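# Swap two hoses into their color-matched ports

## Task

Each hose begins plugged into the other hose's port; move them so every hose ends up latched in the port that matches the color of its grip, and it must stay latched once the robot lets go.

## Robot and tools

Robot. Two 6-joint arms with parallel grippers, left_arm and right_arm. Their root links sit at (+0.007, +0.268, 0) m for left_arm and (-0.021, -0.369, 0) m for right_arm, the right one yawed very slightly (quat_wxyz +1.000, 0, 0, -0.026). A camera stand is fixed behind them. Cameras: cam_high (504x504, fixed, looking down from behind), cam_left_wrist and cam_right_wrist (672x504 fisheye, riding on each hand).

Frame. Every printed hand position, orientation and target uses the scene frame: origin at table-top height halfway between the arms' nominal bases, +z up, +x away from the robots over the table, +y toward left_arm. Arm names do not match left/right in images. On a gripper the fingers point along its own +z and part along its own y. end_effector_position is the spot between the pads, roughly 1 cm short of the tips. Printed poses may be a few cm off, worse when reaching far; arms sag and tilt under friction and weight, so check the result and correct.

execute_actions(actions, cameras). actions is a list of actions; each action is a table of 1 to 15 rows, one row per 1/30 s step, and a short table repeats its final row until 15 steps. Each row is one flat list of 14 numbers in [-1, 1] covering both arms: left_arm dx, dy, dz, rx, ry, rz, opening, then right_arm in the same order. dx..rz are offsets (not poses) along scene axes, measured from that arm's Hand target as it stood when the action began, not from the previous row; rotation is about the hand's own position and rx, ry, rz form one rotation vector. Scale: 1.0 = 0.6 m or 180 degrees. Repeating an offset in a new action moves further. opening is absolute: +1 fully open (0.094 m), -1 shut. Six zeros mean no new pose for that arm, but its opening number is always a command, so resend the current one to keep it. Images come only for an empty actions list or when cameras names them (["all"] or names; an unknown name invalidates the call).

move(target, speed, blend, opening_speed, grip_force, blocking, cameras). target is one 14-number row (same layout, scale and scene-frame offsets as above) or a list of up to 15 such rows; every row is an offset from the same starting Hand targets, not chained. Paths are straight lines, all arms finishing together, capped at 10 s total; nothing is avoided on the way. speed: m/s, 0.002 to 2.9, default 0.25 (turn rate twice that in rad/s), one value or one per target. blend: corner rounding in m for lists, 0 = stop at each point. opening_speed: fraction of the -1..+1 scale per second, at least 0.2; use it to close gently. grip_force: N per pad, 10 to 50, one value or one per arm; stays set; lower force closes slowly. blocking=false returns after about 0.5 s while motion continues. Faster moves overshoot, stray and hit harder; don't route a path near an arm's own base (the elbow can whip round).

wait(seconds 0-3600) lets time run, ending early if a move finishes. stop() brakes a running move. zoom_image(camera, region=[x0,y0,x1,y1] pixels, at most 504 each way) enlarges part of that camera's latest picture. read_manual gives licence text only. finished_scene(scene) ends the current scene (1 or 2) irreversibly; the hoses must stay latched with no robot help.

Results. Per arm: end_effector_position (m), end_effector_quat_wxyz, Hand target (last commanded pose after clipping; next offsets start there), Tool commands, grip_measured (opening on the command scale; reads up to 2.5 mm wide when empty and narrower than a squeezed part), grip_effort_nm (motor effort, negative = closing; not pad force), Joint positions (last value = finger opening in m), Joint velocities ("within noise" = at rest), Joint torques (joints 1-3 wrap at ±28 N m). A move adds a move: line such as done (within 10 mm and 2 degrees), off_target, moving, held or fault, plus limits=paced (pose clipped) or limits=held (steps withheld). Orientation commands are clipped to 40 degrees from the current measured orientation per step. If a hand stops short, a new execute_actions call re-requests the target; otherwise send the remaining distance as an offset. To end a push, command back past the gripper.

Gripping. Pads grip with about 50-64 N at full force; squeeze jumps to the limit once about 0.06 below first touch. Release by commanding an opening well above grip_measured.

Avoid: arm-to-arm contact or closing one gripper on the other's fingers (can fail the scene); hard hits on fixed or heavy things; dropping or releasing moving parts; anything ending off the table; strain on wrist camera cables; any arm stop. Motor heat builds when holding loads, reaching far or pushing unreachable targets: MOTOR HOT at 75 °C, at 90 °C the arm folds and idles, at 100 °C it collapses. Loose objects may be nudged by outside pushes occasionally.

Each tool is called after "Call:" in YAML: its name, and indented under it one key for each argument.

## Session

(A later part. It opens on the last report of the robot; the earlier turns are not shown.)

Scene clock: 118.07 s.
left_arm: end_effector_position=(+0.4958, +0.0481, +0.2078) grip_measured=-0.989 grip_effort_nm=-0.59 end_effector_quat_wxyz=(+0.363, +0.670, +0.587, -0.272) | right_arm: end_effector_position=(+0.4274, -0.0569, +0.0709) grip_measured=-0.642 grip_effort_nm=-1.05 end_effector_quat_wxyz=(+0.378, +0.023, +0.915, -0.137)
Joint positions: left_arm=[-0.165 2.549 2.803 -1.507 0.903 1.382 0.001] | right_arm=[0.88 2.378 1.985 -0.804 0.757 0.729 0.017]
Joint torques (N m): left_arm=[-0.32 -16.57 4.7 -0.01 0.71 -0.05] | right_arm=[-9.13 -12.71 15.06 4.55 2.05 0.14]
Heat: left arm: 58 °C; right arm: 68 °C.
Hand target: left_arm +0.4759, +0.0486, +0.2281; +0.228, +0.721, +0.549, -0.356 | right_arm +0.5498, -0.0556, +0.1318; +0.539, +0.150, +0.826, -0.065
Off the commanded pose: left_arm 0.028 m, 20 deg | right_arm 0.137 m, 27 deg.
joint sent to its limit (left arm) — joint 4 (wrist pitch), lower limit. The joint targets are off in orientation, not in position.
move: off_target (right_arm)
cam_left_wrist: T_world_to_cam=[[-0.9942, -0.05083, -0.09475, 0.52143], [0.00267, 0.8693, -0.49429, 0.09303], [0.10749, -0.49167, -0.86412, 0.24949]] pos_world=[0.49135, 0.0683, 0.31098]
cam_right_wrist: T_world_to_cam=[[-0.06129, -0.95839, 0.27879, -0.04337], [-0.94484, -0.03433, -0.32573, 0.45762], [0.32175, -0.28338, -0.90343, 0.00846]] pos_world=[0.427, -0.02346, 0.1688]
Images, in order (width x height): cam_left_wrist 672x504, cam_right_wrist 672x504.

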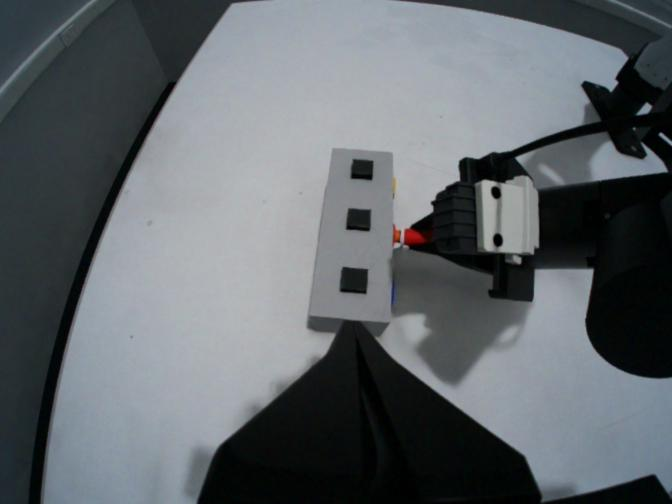

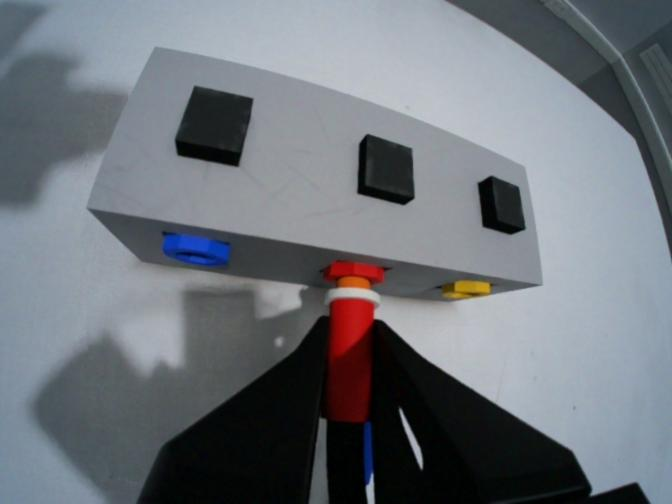

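Call:
move:
  target:
    - [0,0,0,0,0,0,-1,0.02,-0.004,-0.02,0,-0.05,-0.02,-1]
    - [0,0,0,0,0,0,-1,0.06,-0.01,0.02,0,-0.04,-0.03,-1]
  speed: 0.15
  cameras: ["cam_right_wrist","cam_left_wrist"]

Call:
zoom_image:
  camera: "cam_right_wrist"
  region: [250, 100, 450, 300]

Call:
zoom_image:
  camera: "cam_left_wrist"
  region: [370, 160, 530, 320]

Scene clock: 121.20 s.
left_arm: end_effector_position=(+0.4958, +0.0481, +0.2078) grip_measured=-0.989 grip_effort_nm=-0.59 end_effector_quat_wxyz=(+0.363, +0.670, +0.587, -0.272) | right_arm: end_effector_position=(+0.4287, -0.0553, +0.0714) grip_measured=-0.642 grip_effort_nm=-1.05 end_effector_quat_wxyz=(+0.375, +0.049, +0.910, -0.169)
Joint positions: left_arm=[-0.165 2.549 2.803 -1.507 0.903 1.382 0.001] | right_arm=[0.893 2.488 2.184 -0.993 0.812 0.831 0.017]
Joint torques (N m): left_arm=[-0.32 -16.57 4.71 -0.01 0.7 -0.04] | right_arm=[-11.75 -13.93 15.68 4.9 2.9 0.19]
Heat: left arm: 58 °C; right arm: 68 °C.
Hand target: left_arm +0.4759, +0.0486, +0.2281; +0.228, +0.721, +0.549, -0.356 | right_arm +0.5858, -0.0615, +0.1438; +0.586, +0.193, +0.783, -0.080
Off the commanded pose: left_arm 0.028 m, 20 deg | right_arm 0.173 m, 34 deg.
joint sent to its limit (left arm) — joint 4 (wrist pitch), lower limit. The joint targets are off in orientation, not in position.
move: off_target (right_arm)
cam_left_wrist: T_world_to_cam=[[-0.9942, -0.05083, -0.09475, 0.52143], [0.00267, 0.8693, -0.49429, 0.09303], [0.10749, -0.49167, -0.86412, 0.24949]] pos_world=[0.49135, 0.0683, 0.31098]
cam_right_wrist: T_world_to_cam=[[-0.13089, -0.9392, 0.31745, -0.01377], [-0.94441, 0.02071, -0.32813, 0.46204], [0.30161, -0.34275, -0.8897, 0.01333]] pos_world=[0.43053, -0.01793, 0.16784]
Images, in order (width x height): cam_left_wrist 672x504, cam_right_wrist 672x504.

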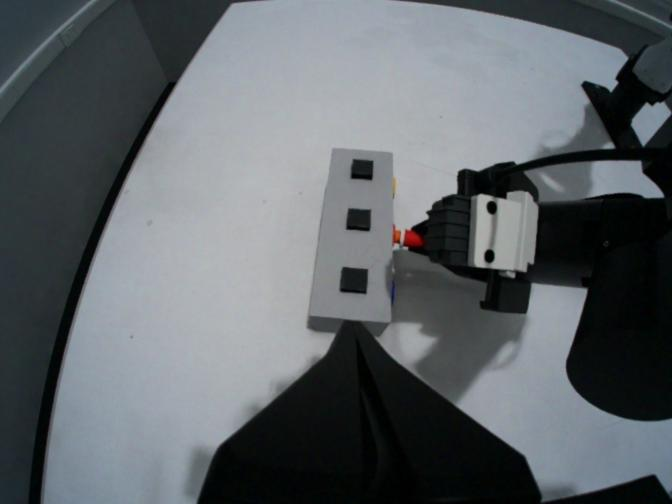

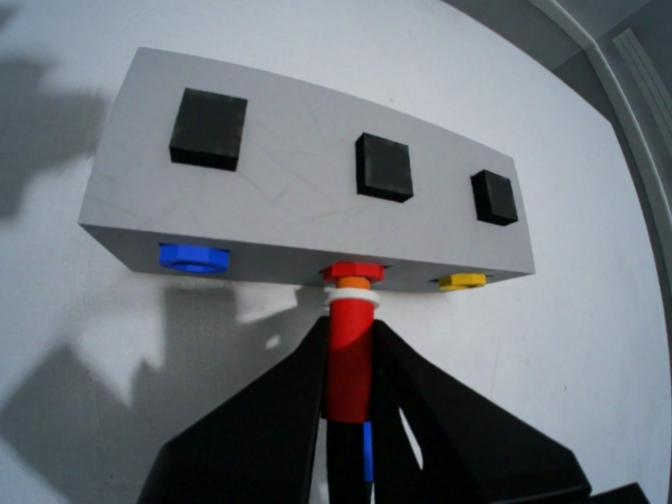

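Scaled by 2.520 from the camera's image (finer frame: 960x720).

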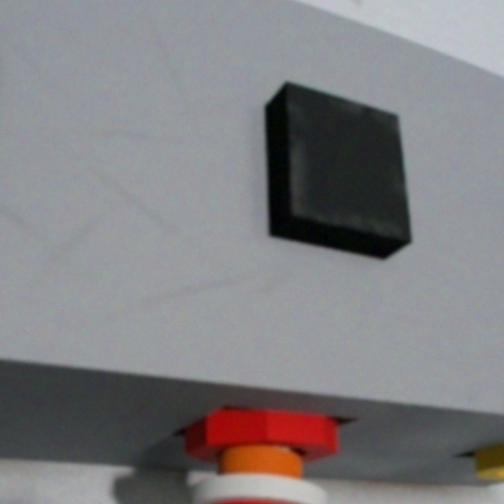

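Scaled by 3.150 from the camera's image (finer frame: 960x720).

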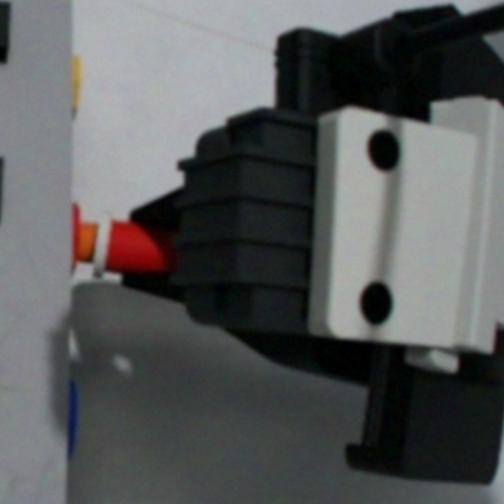

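Call:
move:
  target:
    - [0,0,0,0,0,0,-1,-0.04,0.01,-0.03,0,0.03,0.08,-1]
    - [0,0,0,0,0,0,-1,0.03,0.005,-0.02,0,0,0.07,-1]
  speed: 0.2
  cameras: ["cam_right_wrist","cam_left_wrist"]

Call:
zoom_image:
  camera: "cam_right_wrist"
  region: [250, 100, 450, 300]

Call:
zoom_image:
  camera: "cam_left_wrist"
  region: [370, 160, 530, 320]

Scene clock: 124.30 s.
left_arm: end_effector_position=(+0.4958, +0.0481, +0.2078) grip_measured=-0.989 grip_effort_nm=-0.59 end_effector_quat_wxyz=(+0.363, +0.670, +0.587, -0.272) | right_arm: end_effector_position=(+0.4298, -0.0586, +0.0698) grip_measured=-0.642 grip_effort_nm=-1.04 end_effector_quat_wxyz=(+0.325, -0.005, +0.934, -0.152)
Joint positions: left_arm=[-0.165 2.549 2.803 -1.507 0.903 1.382 0.001] | right_arm=[0.857 2.461 2.184 -1.007 0.684 0.692 0.017]
Joint torques (N m): left_arm=[-0.32 -16.57 4.7 -0.01 0.7 -0.05] | right_arm=[-12.45 -14.45 13.11 5.62 2.39 -0.11]
Heat: left arm: 59 °C; right arm: 70 °C.
Hand target: left_arm +0.4759, +0.0486, +0.2281; +0.228, +0.721, +0.549, -0.356 | right_arm +0.6037, -0.0584, +0.1317; +0.591, +0.105, +0.799, -0.016
Off the commanded pose: left_arm 0.028 m, 20 deg | right_arm 0.185 m, 40 deg.
joint sent to its limit (left arm) — joint 4 (wrist pitch), lower limit. The joint targets are off in orientation, not in position.
move: off_target (right_arm)
cam_left_wrist: T_world_to_cam=[[-0.9942, -0.05083, -0.09475, 0.52143], [0.00267, 0.8693, -0.49429, 0.09303], [0.10749, -0.49167, -0.86412, 0.24949]] pos_world=[0.49135, 0.0683, 0.31098]
cam_right_wrist: T_world_to_cam=[[0.00029, -0.94705, 0.32109, -0.07333], [-0.97556, -0.07083, -0.20802, 0.46228], [0.21975, -0.31318, -0.92392, 0.0498]] pos_world=[0.44006, -0.02111, 0.16572]
Images, in order (width x height): cam_left_wrist 672x504, cam_right_wrist 672x504.

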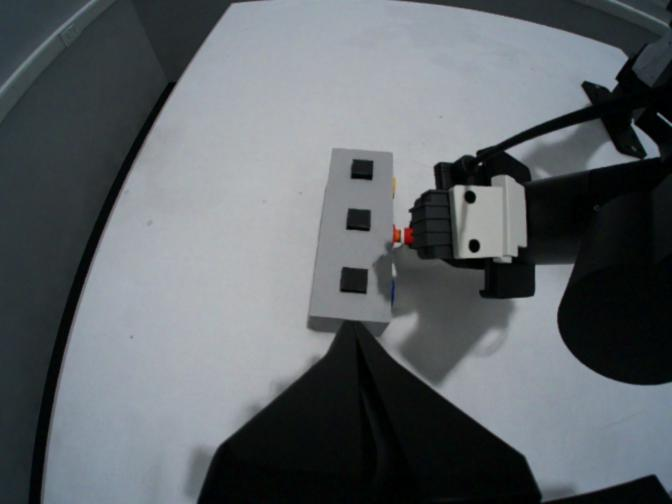

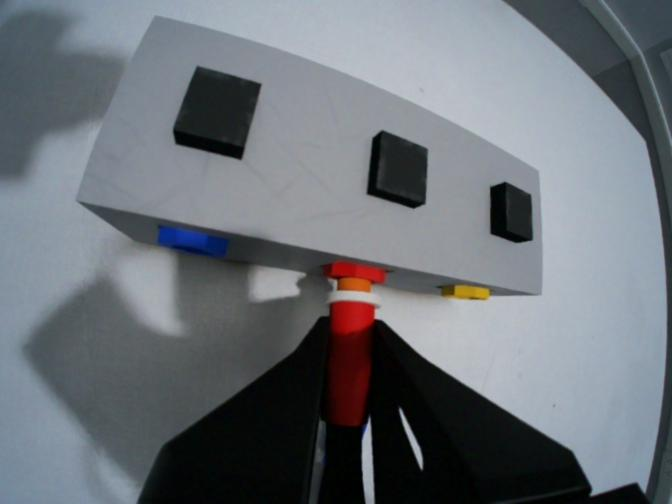

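Scaled by 2.520 from the camera's image (finer frame: 960x720).

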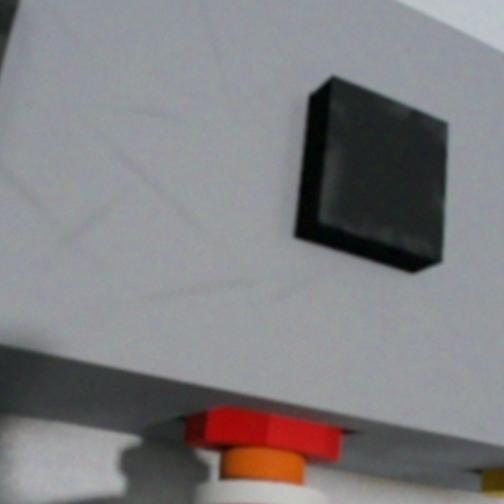

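Scaled by 3.150 from the camera's image (finer frame: 960x720).

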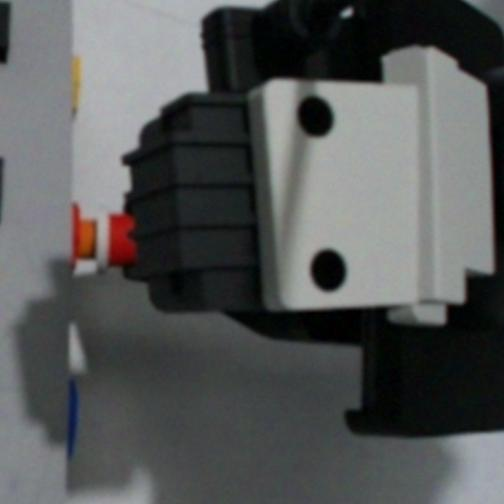

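Call:
move:
  target:
    - [0,0,0,0,0,0,-1,-0.22,0.01,-0.095,0,0.11,0,-1]
    - [0,0,0,0,0,0,-1,-0.15,0,-0.085,0,0.08,0,-1]
  speed: 0.2
  cameras: ["cam_right_wrist","cam_left_wrist"]

Call:
zoom_image:
  camera: "cam_right_wrist"
  region: [250, 100, 450, 300]

Call:
zoom_image:
  camera: "cam_left_wrist"
  region: [370, 160, 530, 320]

Scene clock: 126.90 s.
left_arm: end_effector_position=(+0.4958, +0.0481, +0.2078) grip_measured=-0.989 grip_effort_nm=-0.59 end_effector_quat_wxyz=(+0.363, +0.670, +0.587, -0.272) | right_arm: end_effector_position=(+0.4270, -0.0587, +0.0565) grip_measured=-0.642 grip_effort_nm=-1.04 end_effector_quat_wxyz=(+0.376, +0.032, +0.920, -0.106)
Joint positions: left_arm=[-0.165 2.549 2.803 -1.507 0.903 1.382 0.001] | right_arm=[0.866 2.339 1.865 -0.675 0.706 0.727 0.017]
Joint torques (N m): left_arm=[-0.32 -16.58 4.7 -0.01 0.7 -0.04] | right_arm=[-7.95 -12.33 8.13 4.63 0.9 -0.28]
Heat: left arm: 59 °C; right arm: 71 °C.
Hand target: left_arm +0.4759, +0.0486, +0.2281; +0.228, +0.721, +0.549, -0.356 | right_arm +0.5137, -0.0584, +0.0809; +0.487, +0.103, +0.867, -0.028
Off the commanded pose: left_arm 0.028 m, 20 deg | right_arm 0.090 m, 18 deg.
joint sent to its limit (left arm) — joint 4 (wrist pitch), lower limit. The joint targets are off in orientation, not in position.
move: off_target (right_arm)
cam_left_wrist: T_world_to_cam=[[-0.9942, -0.05083, -0.09475, 0.52143], [0.00267, 0.8693, -0.49429, 0.09303], [0.10749, -0.49167, -0.86412, 0.24949]] pos_world=[0.49135, 0.0683, 0.31098]
cam_right_wrist: T_world_to_cam=[[-0.05353, -0.9749, 0.21613, -0.04184], [-0.94543, -0.02018, -0.32519, 0.45355], [0.32139, -0.22174, -0.92062, -0.00011]] pos_world=[0.4266, -0.03166, 0.15644]
Images, in order (width x height): cam_left_wrist 672x504, cam_right_wrist 672x504.

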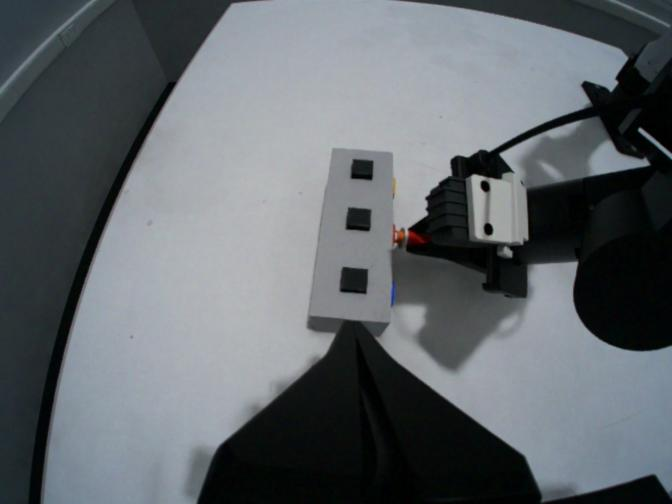

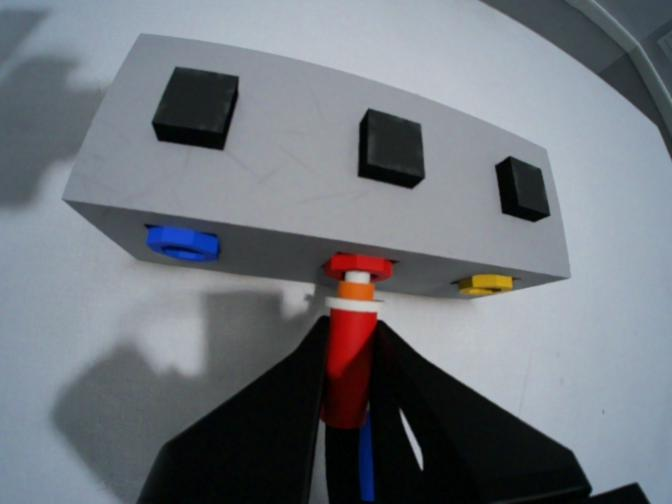

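Scaled by 2.520 from the camera's image (finer frame: 960x720).

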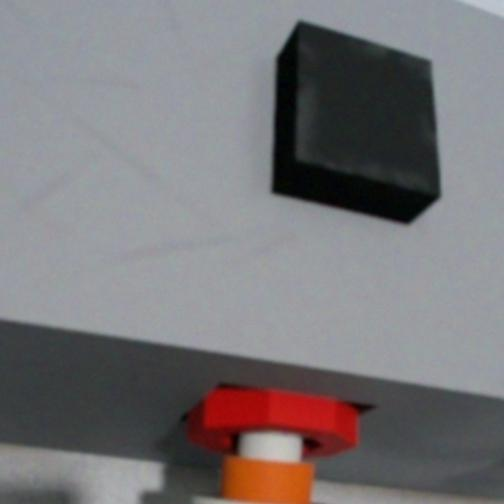

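Scaled by 3.150 from the camera's image (finer frame: 960x720).

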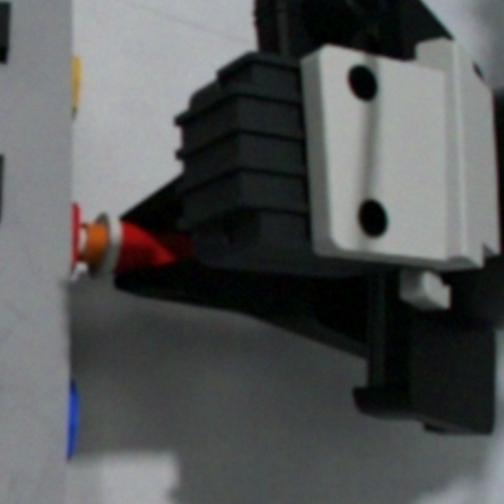

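Call:
move:
  target:
    - [0,0,0,0,0,0,-1,-0.03,0.01,0.025,0,0,0.01,-1]
    - [0,0,0,0,0,0,-1,0.04,0.005,0.045,0,-0.03,0.01,-1]
    - [0,0,0,0,0,0,-1,0.08,0,0.06,0,-0.05,0,-1]
  speed: 0.2
  cameras: ["cam_right_wrist","cam_left_wrist"]

Call:
zoom_image:
  camera: "cam_right_wrist"
  region: [250, 100, 450, 300]

Call:
zoom_image:
  camera: "cam_left_wrist"
  region: [370, 160, 530, 320]

Scene clock: 129.13 s.
left_arm: end_effector_position=(+0.4958, +0.0481, +0.2078) grip_measured=-0.989 grip_effort_nm=-0.59 end_effector_quat_wxyz=(+0.363, +0.670, +0.587, -0.272) | right_arm: end_effector_position=(+0.4286, -0.0618, +0.0585) grip_measured=-0.642 grip_effort_nm=-1.04 end_effector_quat_wxyz=(+0.374, -0.003, +0.920, -0.114)
Joint positions: left_arm=[-0.165 2.549 2.803 -1.507 0.903 1.382 0.001] | right_arm=[0.857 2.319 1.836 -0.646 0.696 0.637 0.017]
Joint torques (N m): left_arm=[-0.31 -16.59 4.68 -0.01 0.71 -0.05] | right_arm=[-10.3 -12.74 13.22 5.36 1.59 -0.25]
Heat: left arm: 59 °C; right arm: 72 °C.
Hand target: left_arm +0.4759, +0.0486, +0.2281; +0.228, +0.721, +0.549, -0.356 | right_arm +0.5618, -0.0586, +0.1167; +0.553, +0.105, +0.826, -0.021
Off the commanded pose: left_arm 0.028 m, 20 deg | right_arm 0.145 m, 28 deg.
joint sent to its limit (left arm) — joint 4 (wrist pitch), lower limit. The joint targets are off in orientation, not in position.
move: off_target (right_arm)
cam_left_wrist: T_world_to_cam=[[-0.9942, -0.05083, -0.09475, 0.52143], [0.00267, 0.8693, -0.49429, 0.09303], [0.10749, -0.49167, -0.86412, 0.24949]] pos_world=[0.49135, 0.0683, 0.31098]
cam_right_wrist: T_world_to_cam=[[0.00598, -0.96663, 0.25611, -0.07259], [-0.94628, -0.08827, -0.31107, 0.45093], [0.3233, -0.24049, -0.91523, -0.00185]] pos_world=[0.42773, -0.03081, 0.15717]
Images, in order (width x height): cam_left_wrist 672x504, cam_right_wrist 672x504.

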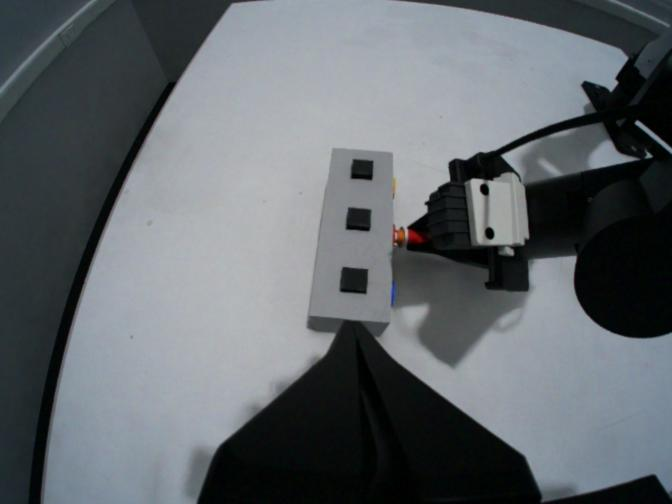

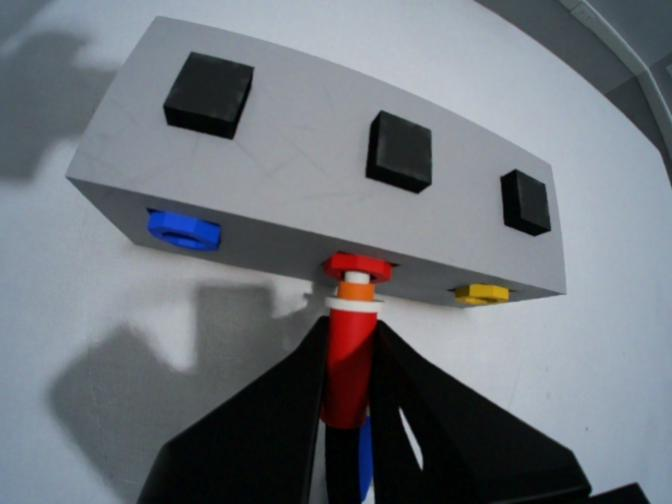

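Scaled by 2.520 from the camera's image (finer frame: 960x720).

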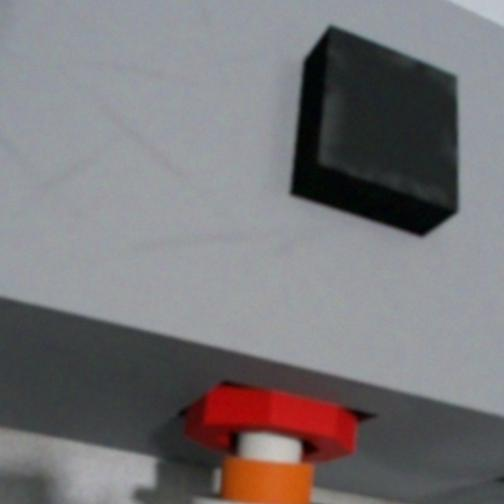

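Scaled by 3.150 from the camera's image (finer frame: 960x720).

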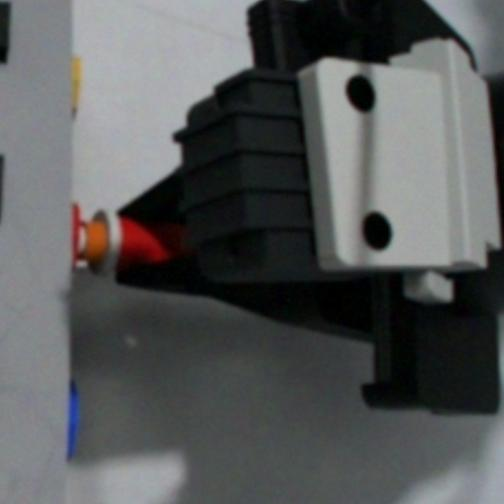

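Call:
move:
  target: [0,0,0,0,0,0,-1,-0.22,0.01,-0.068,0,0.085,-0.01,-1]
  speed: 0.2
  cameras: ["cam_right_wrist","cam_left_wrist"]

Call:
zoom_image:
  camera: "cam_right_wrist"
  region: [250, 100, 450, 300]

Call:
zoom_image:
  camera: "cam_left_wrist"
  region: [370, 160, 530, 320]

Scene clock: 130.63 s.
left_arm: end_effector_position=(+0.4958, +0.0481, +0.2078) grip_measured=-0.989 grip_effort_nm=-0.59 end_effector_quat_wxyz=(+0.363, +0.670, +0.587, -0.272) | right_arm: end_effector_position=(+0.4232, -0.0567, +0.0552) grip_measured=-0.642 grip_effort_nm=-1.04 end_effector_quat_wxyz=(+0.411, +0.080, +0.905, -0.078)
Joint positions: left_arm=[-0.165 2.549 2.803 -1.507 0.903 1.382 0.001] | right_arm=[0.884 2.302 1.756 -0.544 0.747 0.817 0.017]
Joint torques (N m): left_arm=[-0.31 -16.58 4.71 -0.01 0.7 -0.05] | right_arm=[0.09 -16.5 5.08 1.97 0.47 0.52]
Heat: left arm: 59 °C; right arm: 72 °C.
Hand target: left_arm +0.4759, +0.0486, +0.2281; +0.228, +0.721, +0.549, -0.356 | right_arm +0.4297, -0.0525, +0.0760; +0.438, +0.114, +0.891, -0.043
Off the commanded pose: left_arm 0.028 m, 20 deg | right_arm 0.022 m, 7 deg.
joint sent to its limit (left arm) — joint 4 (wrist pitch), lower limit. The joint targets are off in orientation, not in position.
move: off_target (right_arm)
cam_left_wrist: T_world_to_cam=[[-0.9942, -0.05083, -0.09475, 0.52143], [0.00267, 0.8693, -0.49429, 0.09303], [0.10749, -0.49167, -0.86412, 0.24949]] pos_world=[0.49135, 0.0683, 0.31098]
cam_right_wrist: T_world_to_cam=[[-0.12808, -0.98353, 0.12756, -0.00391], [-0.91245, 0.06646, -0.40376, 0.44488], [0.38863, -0.16811, -0.90593, -0.02586]] pos_world=[0.41548, -0.03776, 0.15669]
Images, in order (width x height): cam_left_wrist 672x504, cam_right_wrist 672x504.

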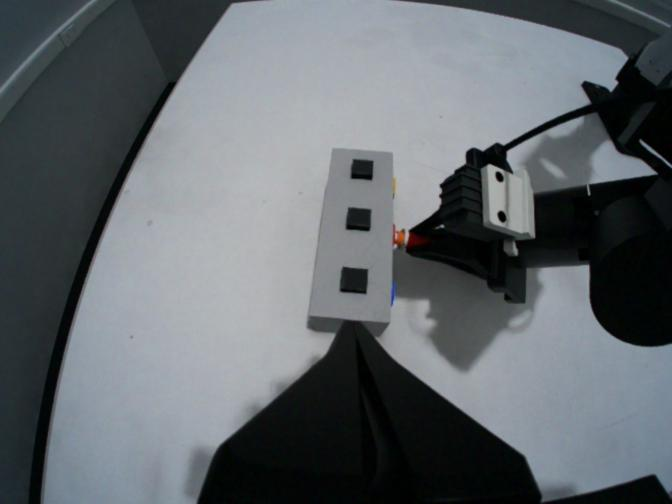

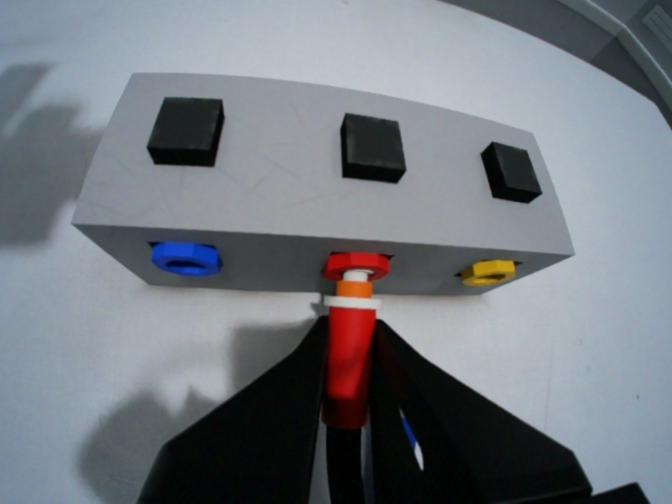

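Scaled by 2.520 from the camera's image (finer frame: 960x720).

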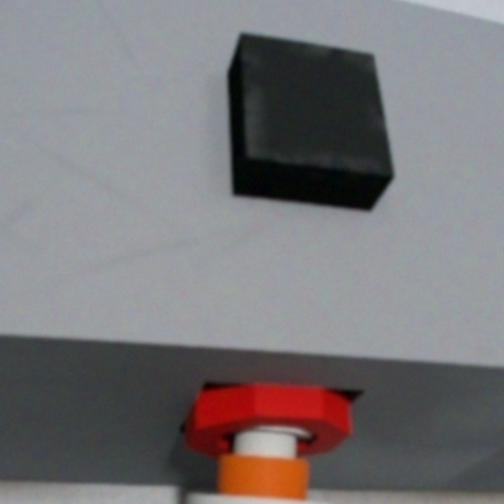

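Scaled by 3.150 from the camera's image (finer frame: 960x720).

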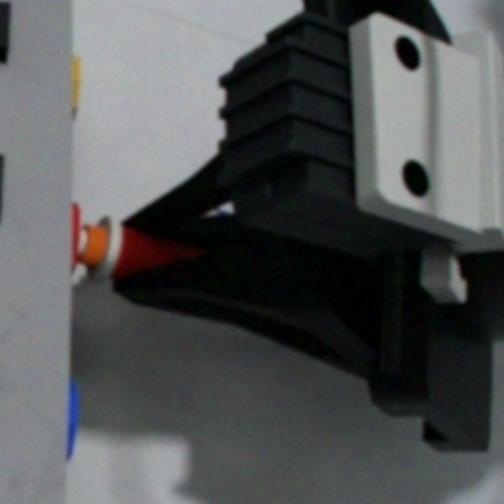

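Call:
move:
  target:
    - [0,0,0,0,0,0,-1,-0.005,0,0.035,0,0,0.02,-1]
  speed: 0.2
  cameras: ["cam_right_wrist","cam_left_wrist"]

Call:
zoom_image:
  camera: "cam_right_wrist"
  region: [250, 100, 450, 300]

Call:
zoom_image:
  camera: "cam_left_wrist"
  region: [370, 160, 530, 320]

Scene clock: 131.60 s.
left_arm: end_effector_position=(+0.4958, +0.0481, +0.2078) grip_measured=-0.989 grip_effort_nm=-0.59 end_effector_quat_wxyz=(+0.363, +0.670, +0.587, -0.272) | right_arm: end_effector_position=(+0.4192, -0.0556, +0.0566) grip_measured=-0.642 grip_effort_nm=-1.05 end_effector_quat_wxyz=(+0.404, +0.069, +0.910, -0.057)
Joint positions: left_arm=[-0.165 2.549 2.803 -1.507 0.903 1.382 0.001] | right_arm=[0.879 2.262 1.7 -0.498 0.7 0.79 0.017]
Joint torques (N m): left_arm=[-0.32 -16.58 4.68 -0.01 0.71 -0.05] | right_arm=[0.1 -18.76 5.85 1.83 0.61 -0.02]
Heat: left arm: 59 °C; right arm: 73 °C.
Hand target: left_arm +0.4759, +0.0486, +0.2281; +0.228, +0.721, +0.549, -0.356 | right_arm +0.4268, -0.0526, +0.0969; +0.439, +0.086, +0.894, -0.029
Off the commanded pose: left_arm 0.028 m, 20 deg | right_arm 0.041 m, 6 deg.
joint sent to its limit (left arm) — joint 4 (wrist pitch), lower limit. The joint targets are off in orientation, not in position.
move: off_target (right_arm)
cam_left_wrist: T_world_to_cam=[[-0.9942, -0.05083, -0.09475, 0.52143], [0.00267, 0.8693, -0.49429, 0.09303], [0.10749, -0.49167, -0.86412, 0.24949]] pos_world=[0.49135, 0.0683, 0.31098]
cam_right_wrist: T_world_to_cam=[[-0.09075, -0.9909, 0.09937, -0.01788], [-0.92057, 0.04541, -0.38793, 0.44299], [0.37988, -0.12669, -0.91632, -0.01633]] pos_world=[0.41238, -0.0399, 0.15866]
Images, in order (width x height): cam_left_wrist 672x504, cam_right_wrist 672x504.

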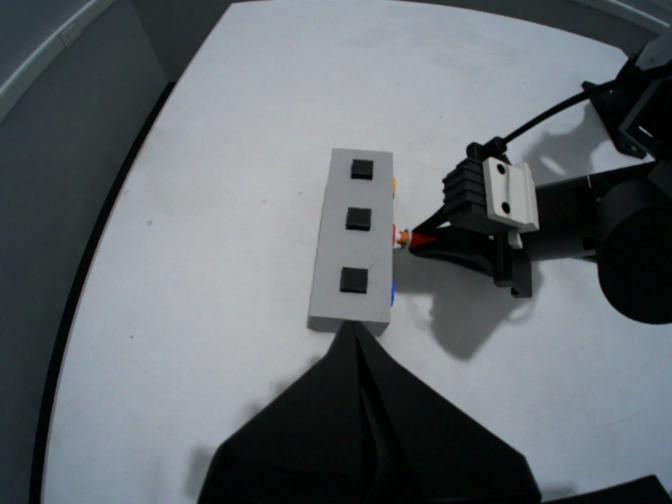

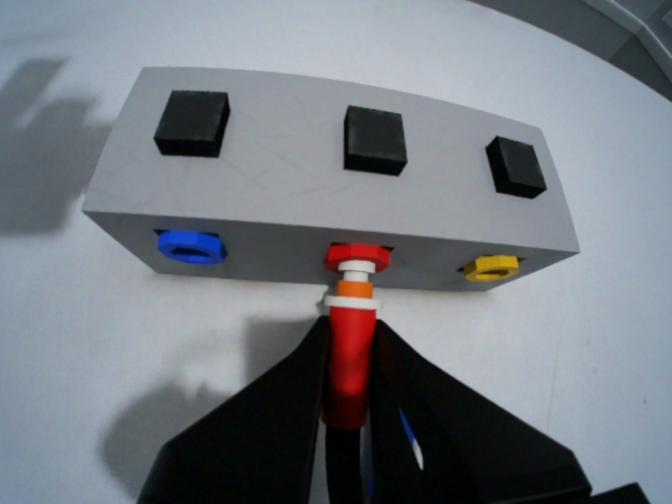

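Scaled by 2.520 from the camera's image (finer frame: 960x720).

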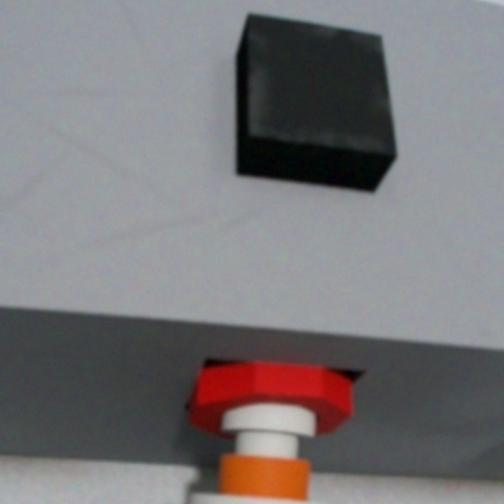

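Scaled by 3.150 from the camera's image (finer frame: 960x720).

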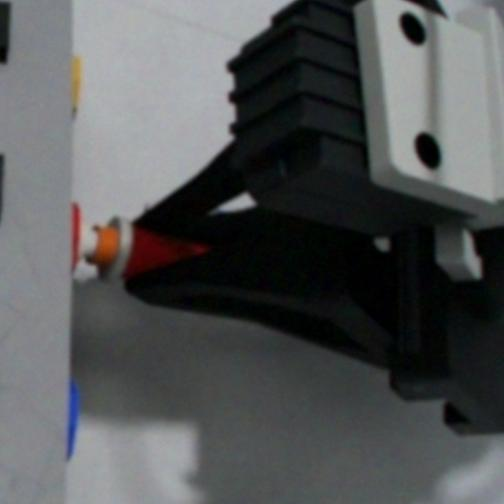

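Call:
move:
  target:
    - [0,0,0,0,0,0,-1,-0.045,0.008,0,0,0,0.005,-1]
    - [0,0,0,0,0,0,-1,-0.03,0.006,-0.035,0,-0.01,0.005,-1]
  speed: 0.12
  cameras: ["cam_right_wrist","cam_left_wrist"]

Call:
zoom_image:
  camera: "cam_right_wrist"
  region: [250, 100, 450, 300]

Call:
zoom_image:
  camera: "cam_left_wrist"
  region: [370, 160, 530, 320]

Scene clock: 133.63 s.
left_arm: end_effector_position=(+0.4958, +0.0481, +0.2078) grip_measured=-0.989 grip_effort_nm=-0.59 end_effector_quat_wxyz=(+0.363, +0.670, +0.587, -0.272) | right_arm: end_effector_position=(+0.4063, -0.0447, +0.0725) grip_measured=-0.642 grip_effort_nm=-1.05 end_effector_quat_wxyz=(+0.445, +0.076, +0.892, -0.022)
Joint positions: left_arm=[-0.165 2.549 2.803 -1.507 0.903 1.382 0.001] | right_arm=[0.92 2.181 1.568 -0.34 0.737 0.794 0.017]
Joint torques (N m): left_arm=[-0.32 -16.55 4.68 -0.01 0.7 -0.04] | right_arm=[-0.24 -13.18 5.29 1.74 0.52 -0.04]
Heat: left arm: 60 °C; right arm: 74 °C.
Hand target: left_arm +0.4759, +0.0486, +0.2281; +0.228, +0.721, +0.549, -0.356 | right_arm +0.4088, -0.0490, +0.0759; +0.453, +0.079, +0.888, -0.025
Off the commanded pose: left_arm 0.028 m, 20 deg | right_arm 0.006 m, 1 deg.
joint sent to its limit (left arm) — joint 4 (wrist pitch), lower limit. The joint targets are off in orientation, not in position.
move: done
cam_left_wrist: T_world_to_cam=[[-0.9942, -0.05083, -0.09475, 0.52143], [0.00267, 0.8693, -0.49429, 0.09303], [0.10749, -0.49167, -0.86412, 0.24949]] pos_world=[0.49135, 0.0683, 0.31098]
cam_right_wrist: T_world_to_cam=[[-0.07785, -0.99654, 0.02921, -0.01023], [-0.88103, 0.05505, -0.46984, 0.42707], [0.46661, -0.06232, -0.88227, -0.03037]] pos_world=[0.38964, -0.0356, 0.17416]
Images, in order (width x height): cam_left_wrist 672x504, cam_right_wrist 672x504.

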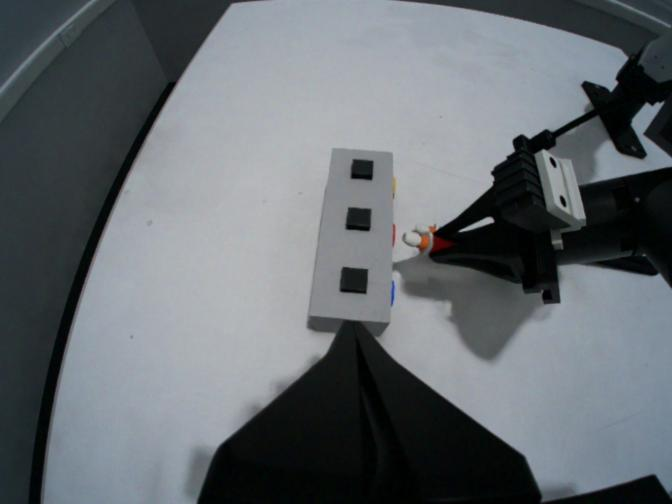

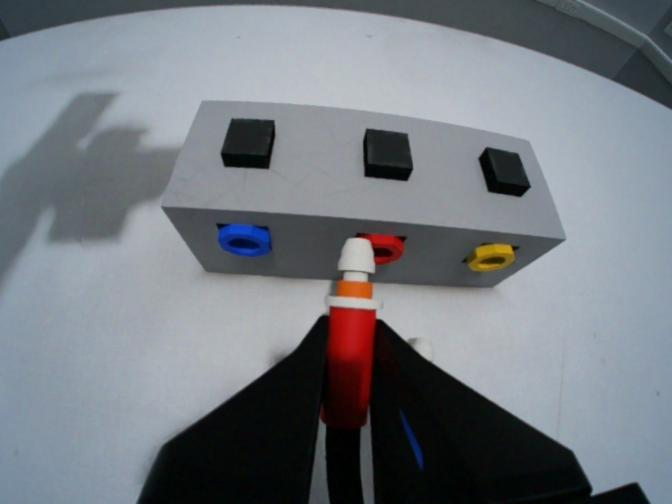

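Scaled by 2.520 from the camera's image (finer frame: 960x720).

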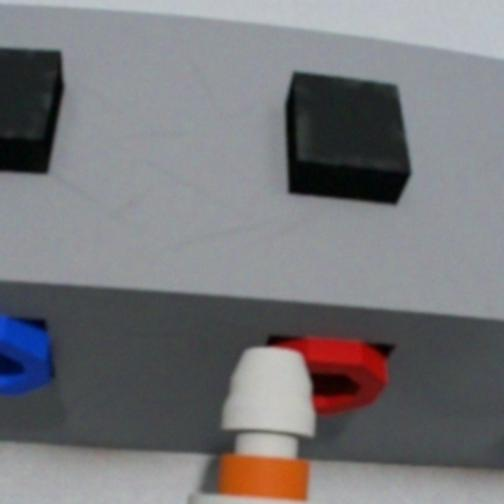

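Scaled by 3.150 from the camera's image (finer frame: 960x720).

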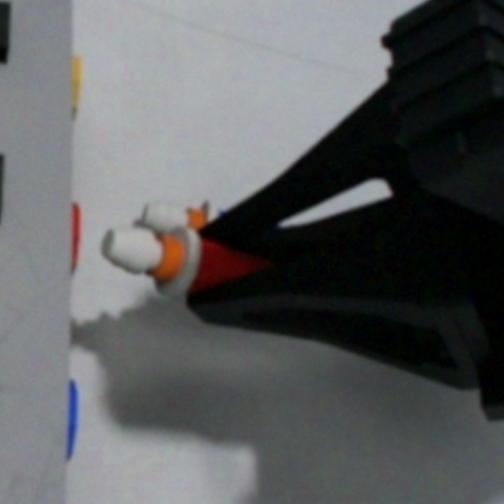

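Call:
move:
  target:
    - [0,0,0,0,0,0,-1,-0.05,0,0.01,0,0.13,0,-1]
    - [0,0,0,0,0,0,-1,-0.02,-0.012,-0.012,0,0.13,0,-1]
  speed: 0.12
  cameras: ["cam_right_wrist","cam_left_wrist"]

Call:
zoom_image:
  camera: "cam_left_wrist"
  region: [370, 160, 530, 320]

Scene clock: 137.07 s.
left_arm: end_effector_position=(+0.4958, +0.0481, +0.2078) grip_measured=-0.989 grip_effort_nm=-0.59 end_effector_quat_wxyz=(+0.363, +0.670, +0.587, -0.272) | right_arm: end_effector_position=(+0.3898, -0.0660, +0.0665) grip_measured=-0.642 grip_effort_nm=-1.04 end_effector_quat_wxyz=(+0.257, +0.075, +0.962, -0.052)
Joint positions: left_arm=[-0.165 2.549 2.803 -1.507 0.903 1.382 0.001] | right_arm=[0.838 2.275 1.928 -0.947 0.458 0.877 0.017]
Joint torques (N m): left_arm=[-0.32 -16.58 4.68 -0.01 0.7 -0.04] | right_arm=[0.5 -11.17 9.74 1.08 0.22 0]
Heat: left arm: 60 °C; right arm: 73 °C.
Hand target: left_arm +0.4759, +0.0486, +0.2281; +0.228, +0.721, +0.549, -0.356 | right_arm +0.3968, -0.0561, +0.0688; +0.264, +0.073, +0.961, -0.040
Off the commanded pose: left_arm 0.028 m, 20 deg | right_arm 0.012 m, 2 deg.
joint sent to its limit (left arm) — joint 4 (wrist pitch), lower limit. The joint targets are off in orientation, not in position.
move: off_target (right_arm)
cam_left_wrist: T_world_to_cam=[[-0.9942, -0.05083, -0.09475, 0.52143], [0.00267, 0.8693, -0.49429, 0.09303], [0.10749, -0.49167, -0.86412, 0.24949]] pos_world=[0.49135, 0.0683, 0.31098]
cam_right_wrist: T_world_to_cam=[[-0.07776, -0.99338, 0.08461, -0.0361], [-0.99371, 0.07036, -0.08716, 0.43042], [0.08063, -0.09086, -0.9926, 0.1267]] pos_world=[0.41469, -0.05464, 0.16633]
Images, in order (width x height): cam_left_wrist 672x504, cam_right_wrist 672x504.

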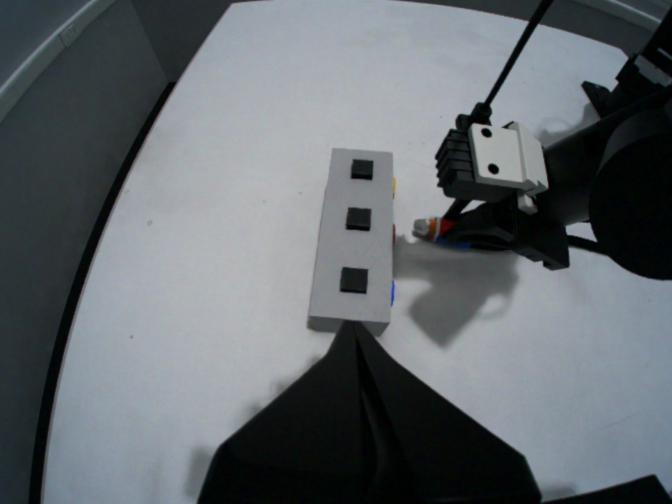

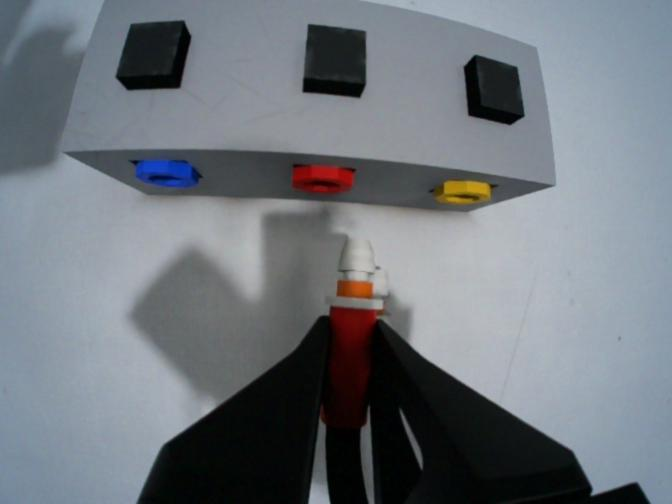

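Scaled by 3.150 from the camera's image (finer frame: 960x720).

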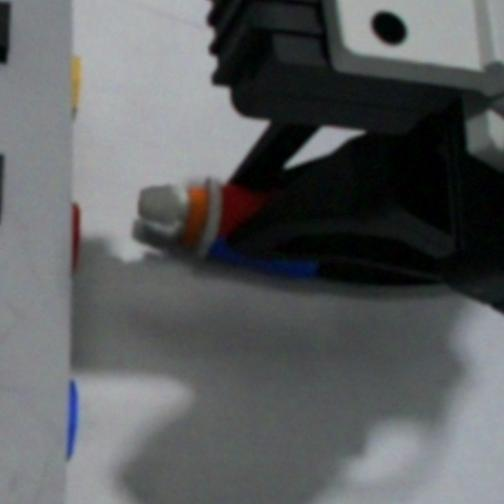

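Call:
move:
  target: [0,0,0,0,0,0,-1,0,0.022,0,0,0,-0.022,-1]
  speed: 0.12
  cameras: ["cam_right_wrist","cam_left_wrist"]

Call:
zoom_image:
  camera: "cam_left_wrist"
  region: [370, 160, 530, 320]

Scene clock: 138.47 s.
left_arm: end_effector_position=(+0.4958, +0.0481, +0.2078) grip_measured=-0.989 grip_effort_nm=-0.59 end_effector_quat_wxyz=(+0.363, +0.670, +0.587, -0.272) | right_arm: end_effector_position=(+0.3916, -0.0465, +0.0693) grip_measured=-0.642 grip_effort_nm=-1.04 end_effector_quat_wxyz=(+0.256, +0.100, +0.960, -0.048)
Joint positions: left_arm=[-0.165 2.549 2.803 -1.507 0.903 1.382 0.001] | right_arm=[0.865 2.361 2.09 -1.042 0.466 0.96 0.017]
Joint torques (N m): left_arm=[-0.34 -16.57 4.7 -0.01 0.7 -0.04] | right_arm=[0.38 -11.41 9.59 0.82 0.42 0.16]
Heat: left arm: 60 °C; right arm: 73 °C.
Hand target: left_arm +0.4759, +0.0486, +0.2281; +0.228, +0.721, +0.549, -0.356 | right_arm +0.3967, -0.0429, +0.0689; +0.262, +0.106, +0.958, -0.049
Off the commanded pose: left_arm 0.028 m, 20 deg | right_arm 0.006 m, 1 deg.
joint sent to its limit (left arm) — joint 4 (wrist pitch), lower limit. The joint targets are off in orientation, not in position.
move: done
cam_left_wrist: T_world_to_cam=[[-0.9942, -0.05083, -0.09475, 0.52143], [0.00267, 0.8693, -0.49429, 0.09303], [0.10749, -0.49167, -0.86412, 0.24949]] pos_world=[0.49135, 0.0683, 0.31098]
cam_right_wrist: T_world_to_cam=[[-0.12437, -0.99013, 0.06453, 0.00298], [-0.98906, 0.11851, -0.08779, 0.43151], [0.07928, -0.07475, -0.99405, 0.13241]] pos_world=[0.41666, -0.03829, 0.16931]
Images, in order (width x height): cam_left_wrist 672x504, cam_right_wrist 672x504.

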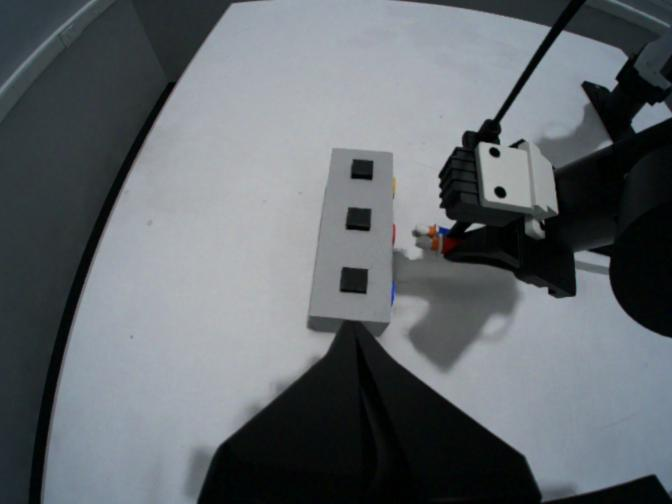

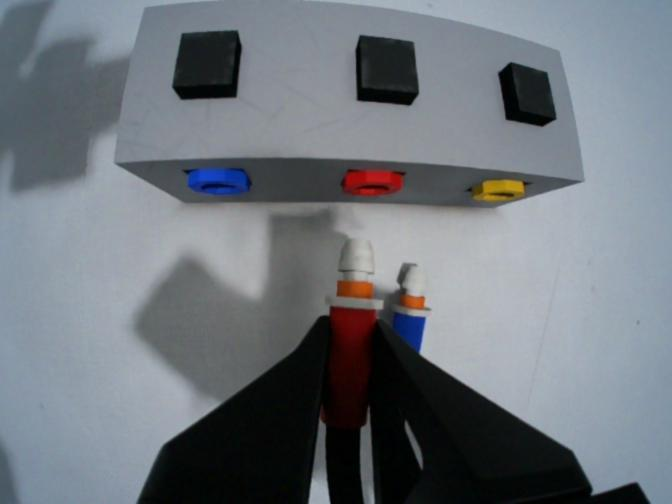

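Scaled by 3.150 from the camera's image (finer frame: 960x720).

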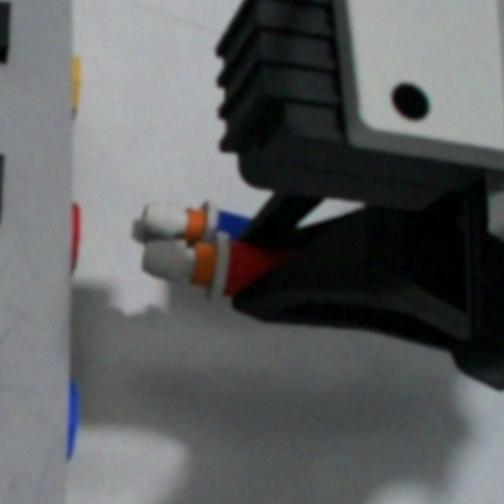

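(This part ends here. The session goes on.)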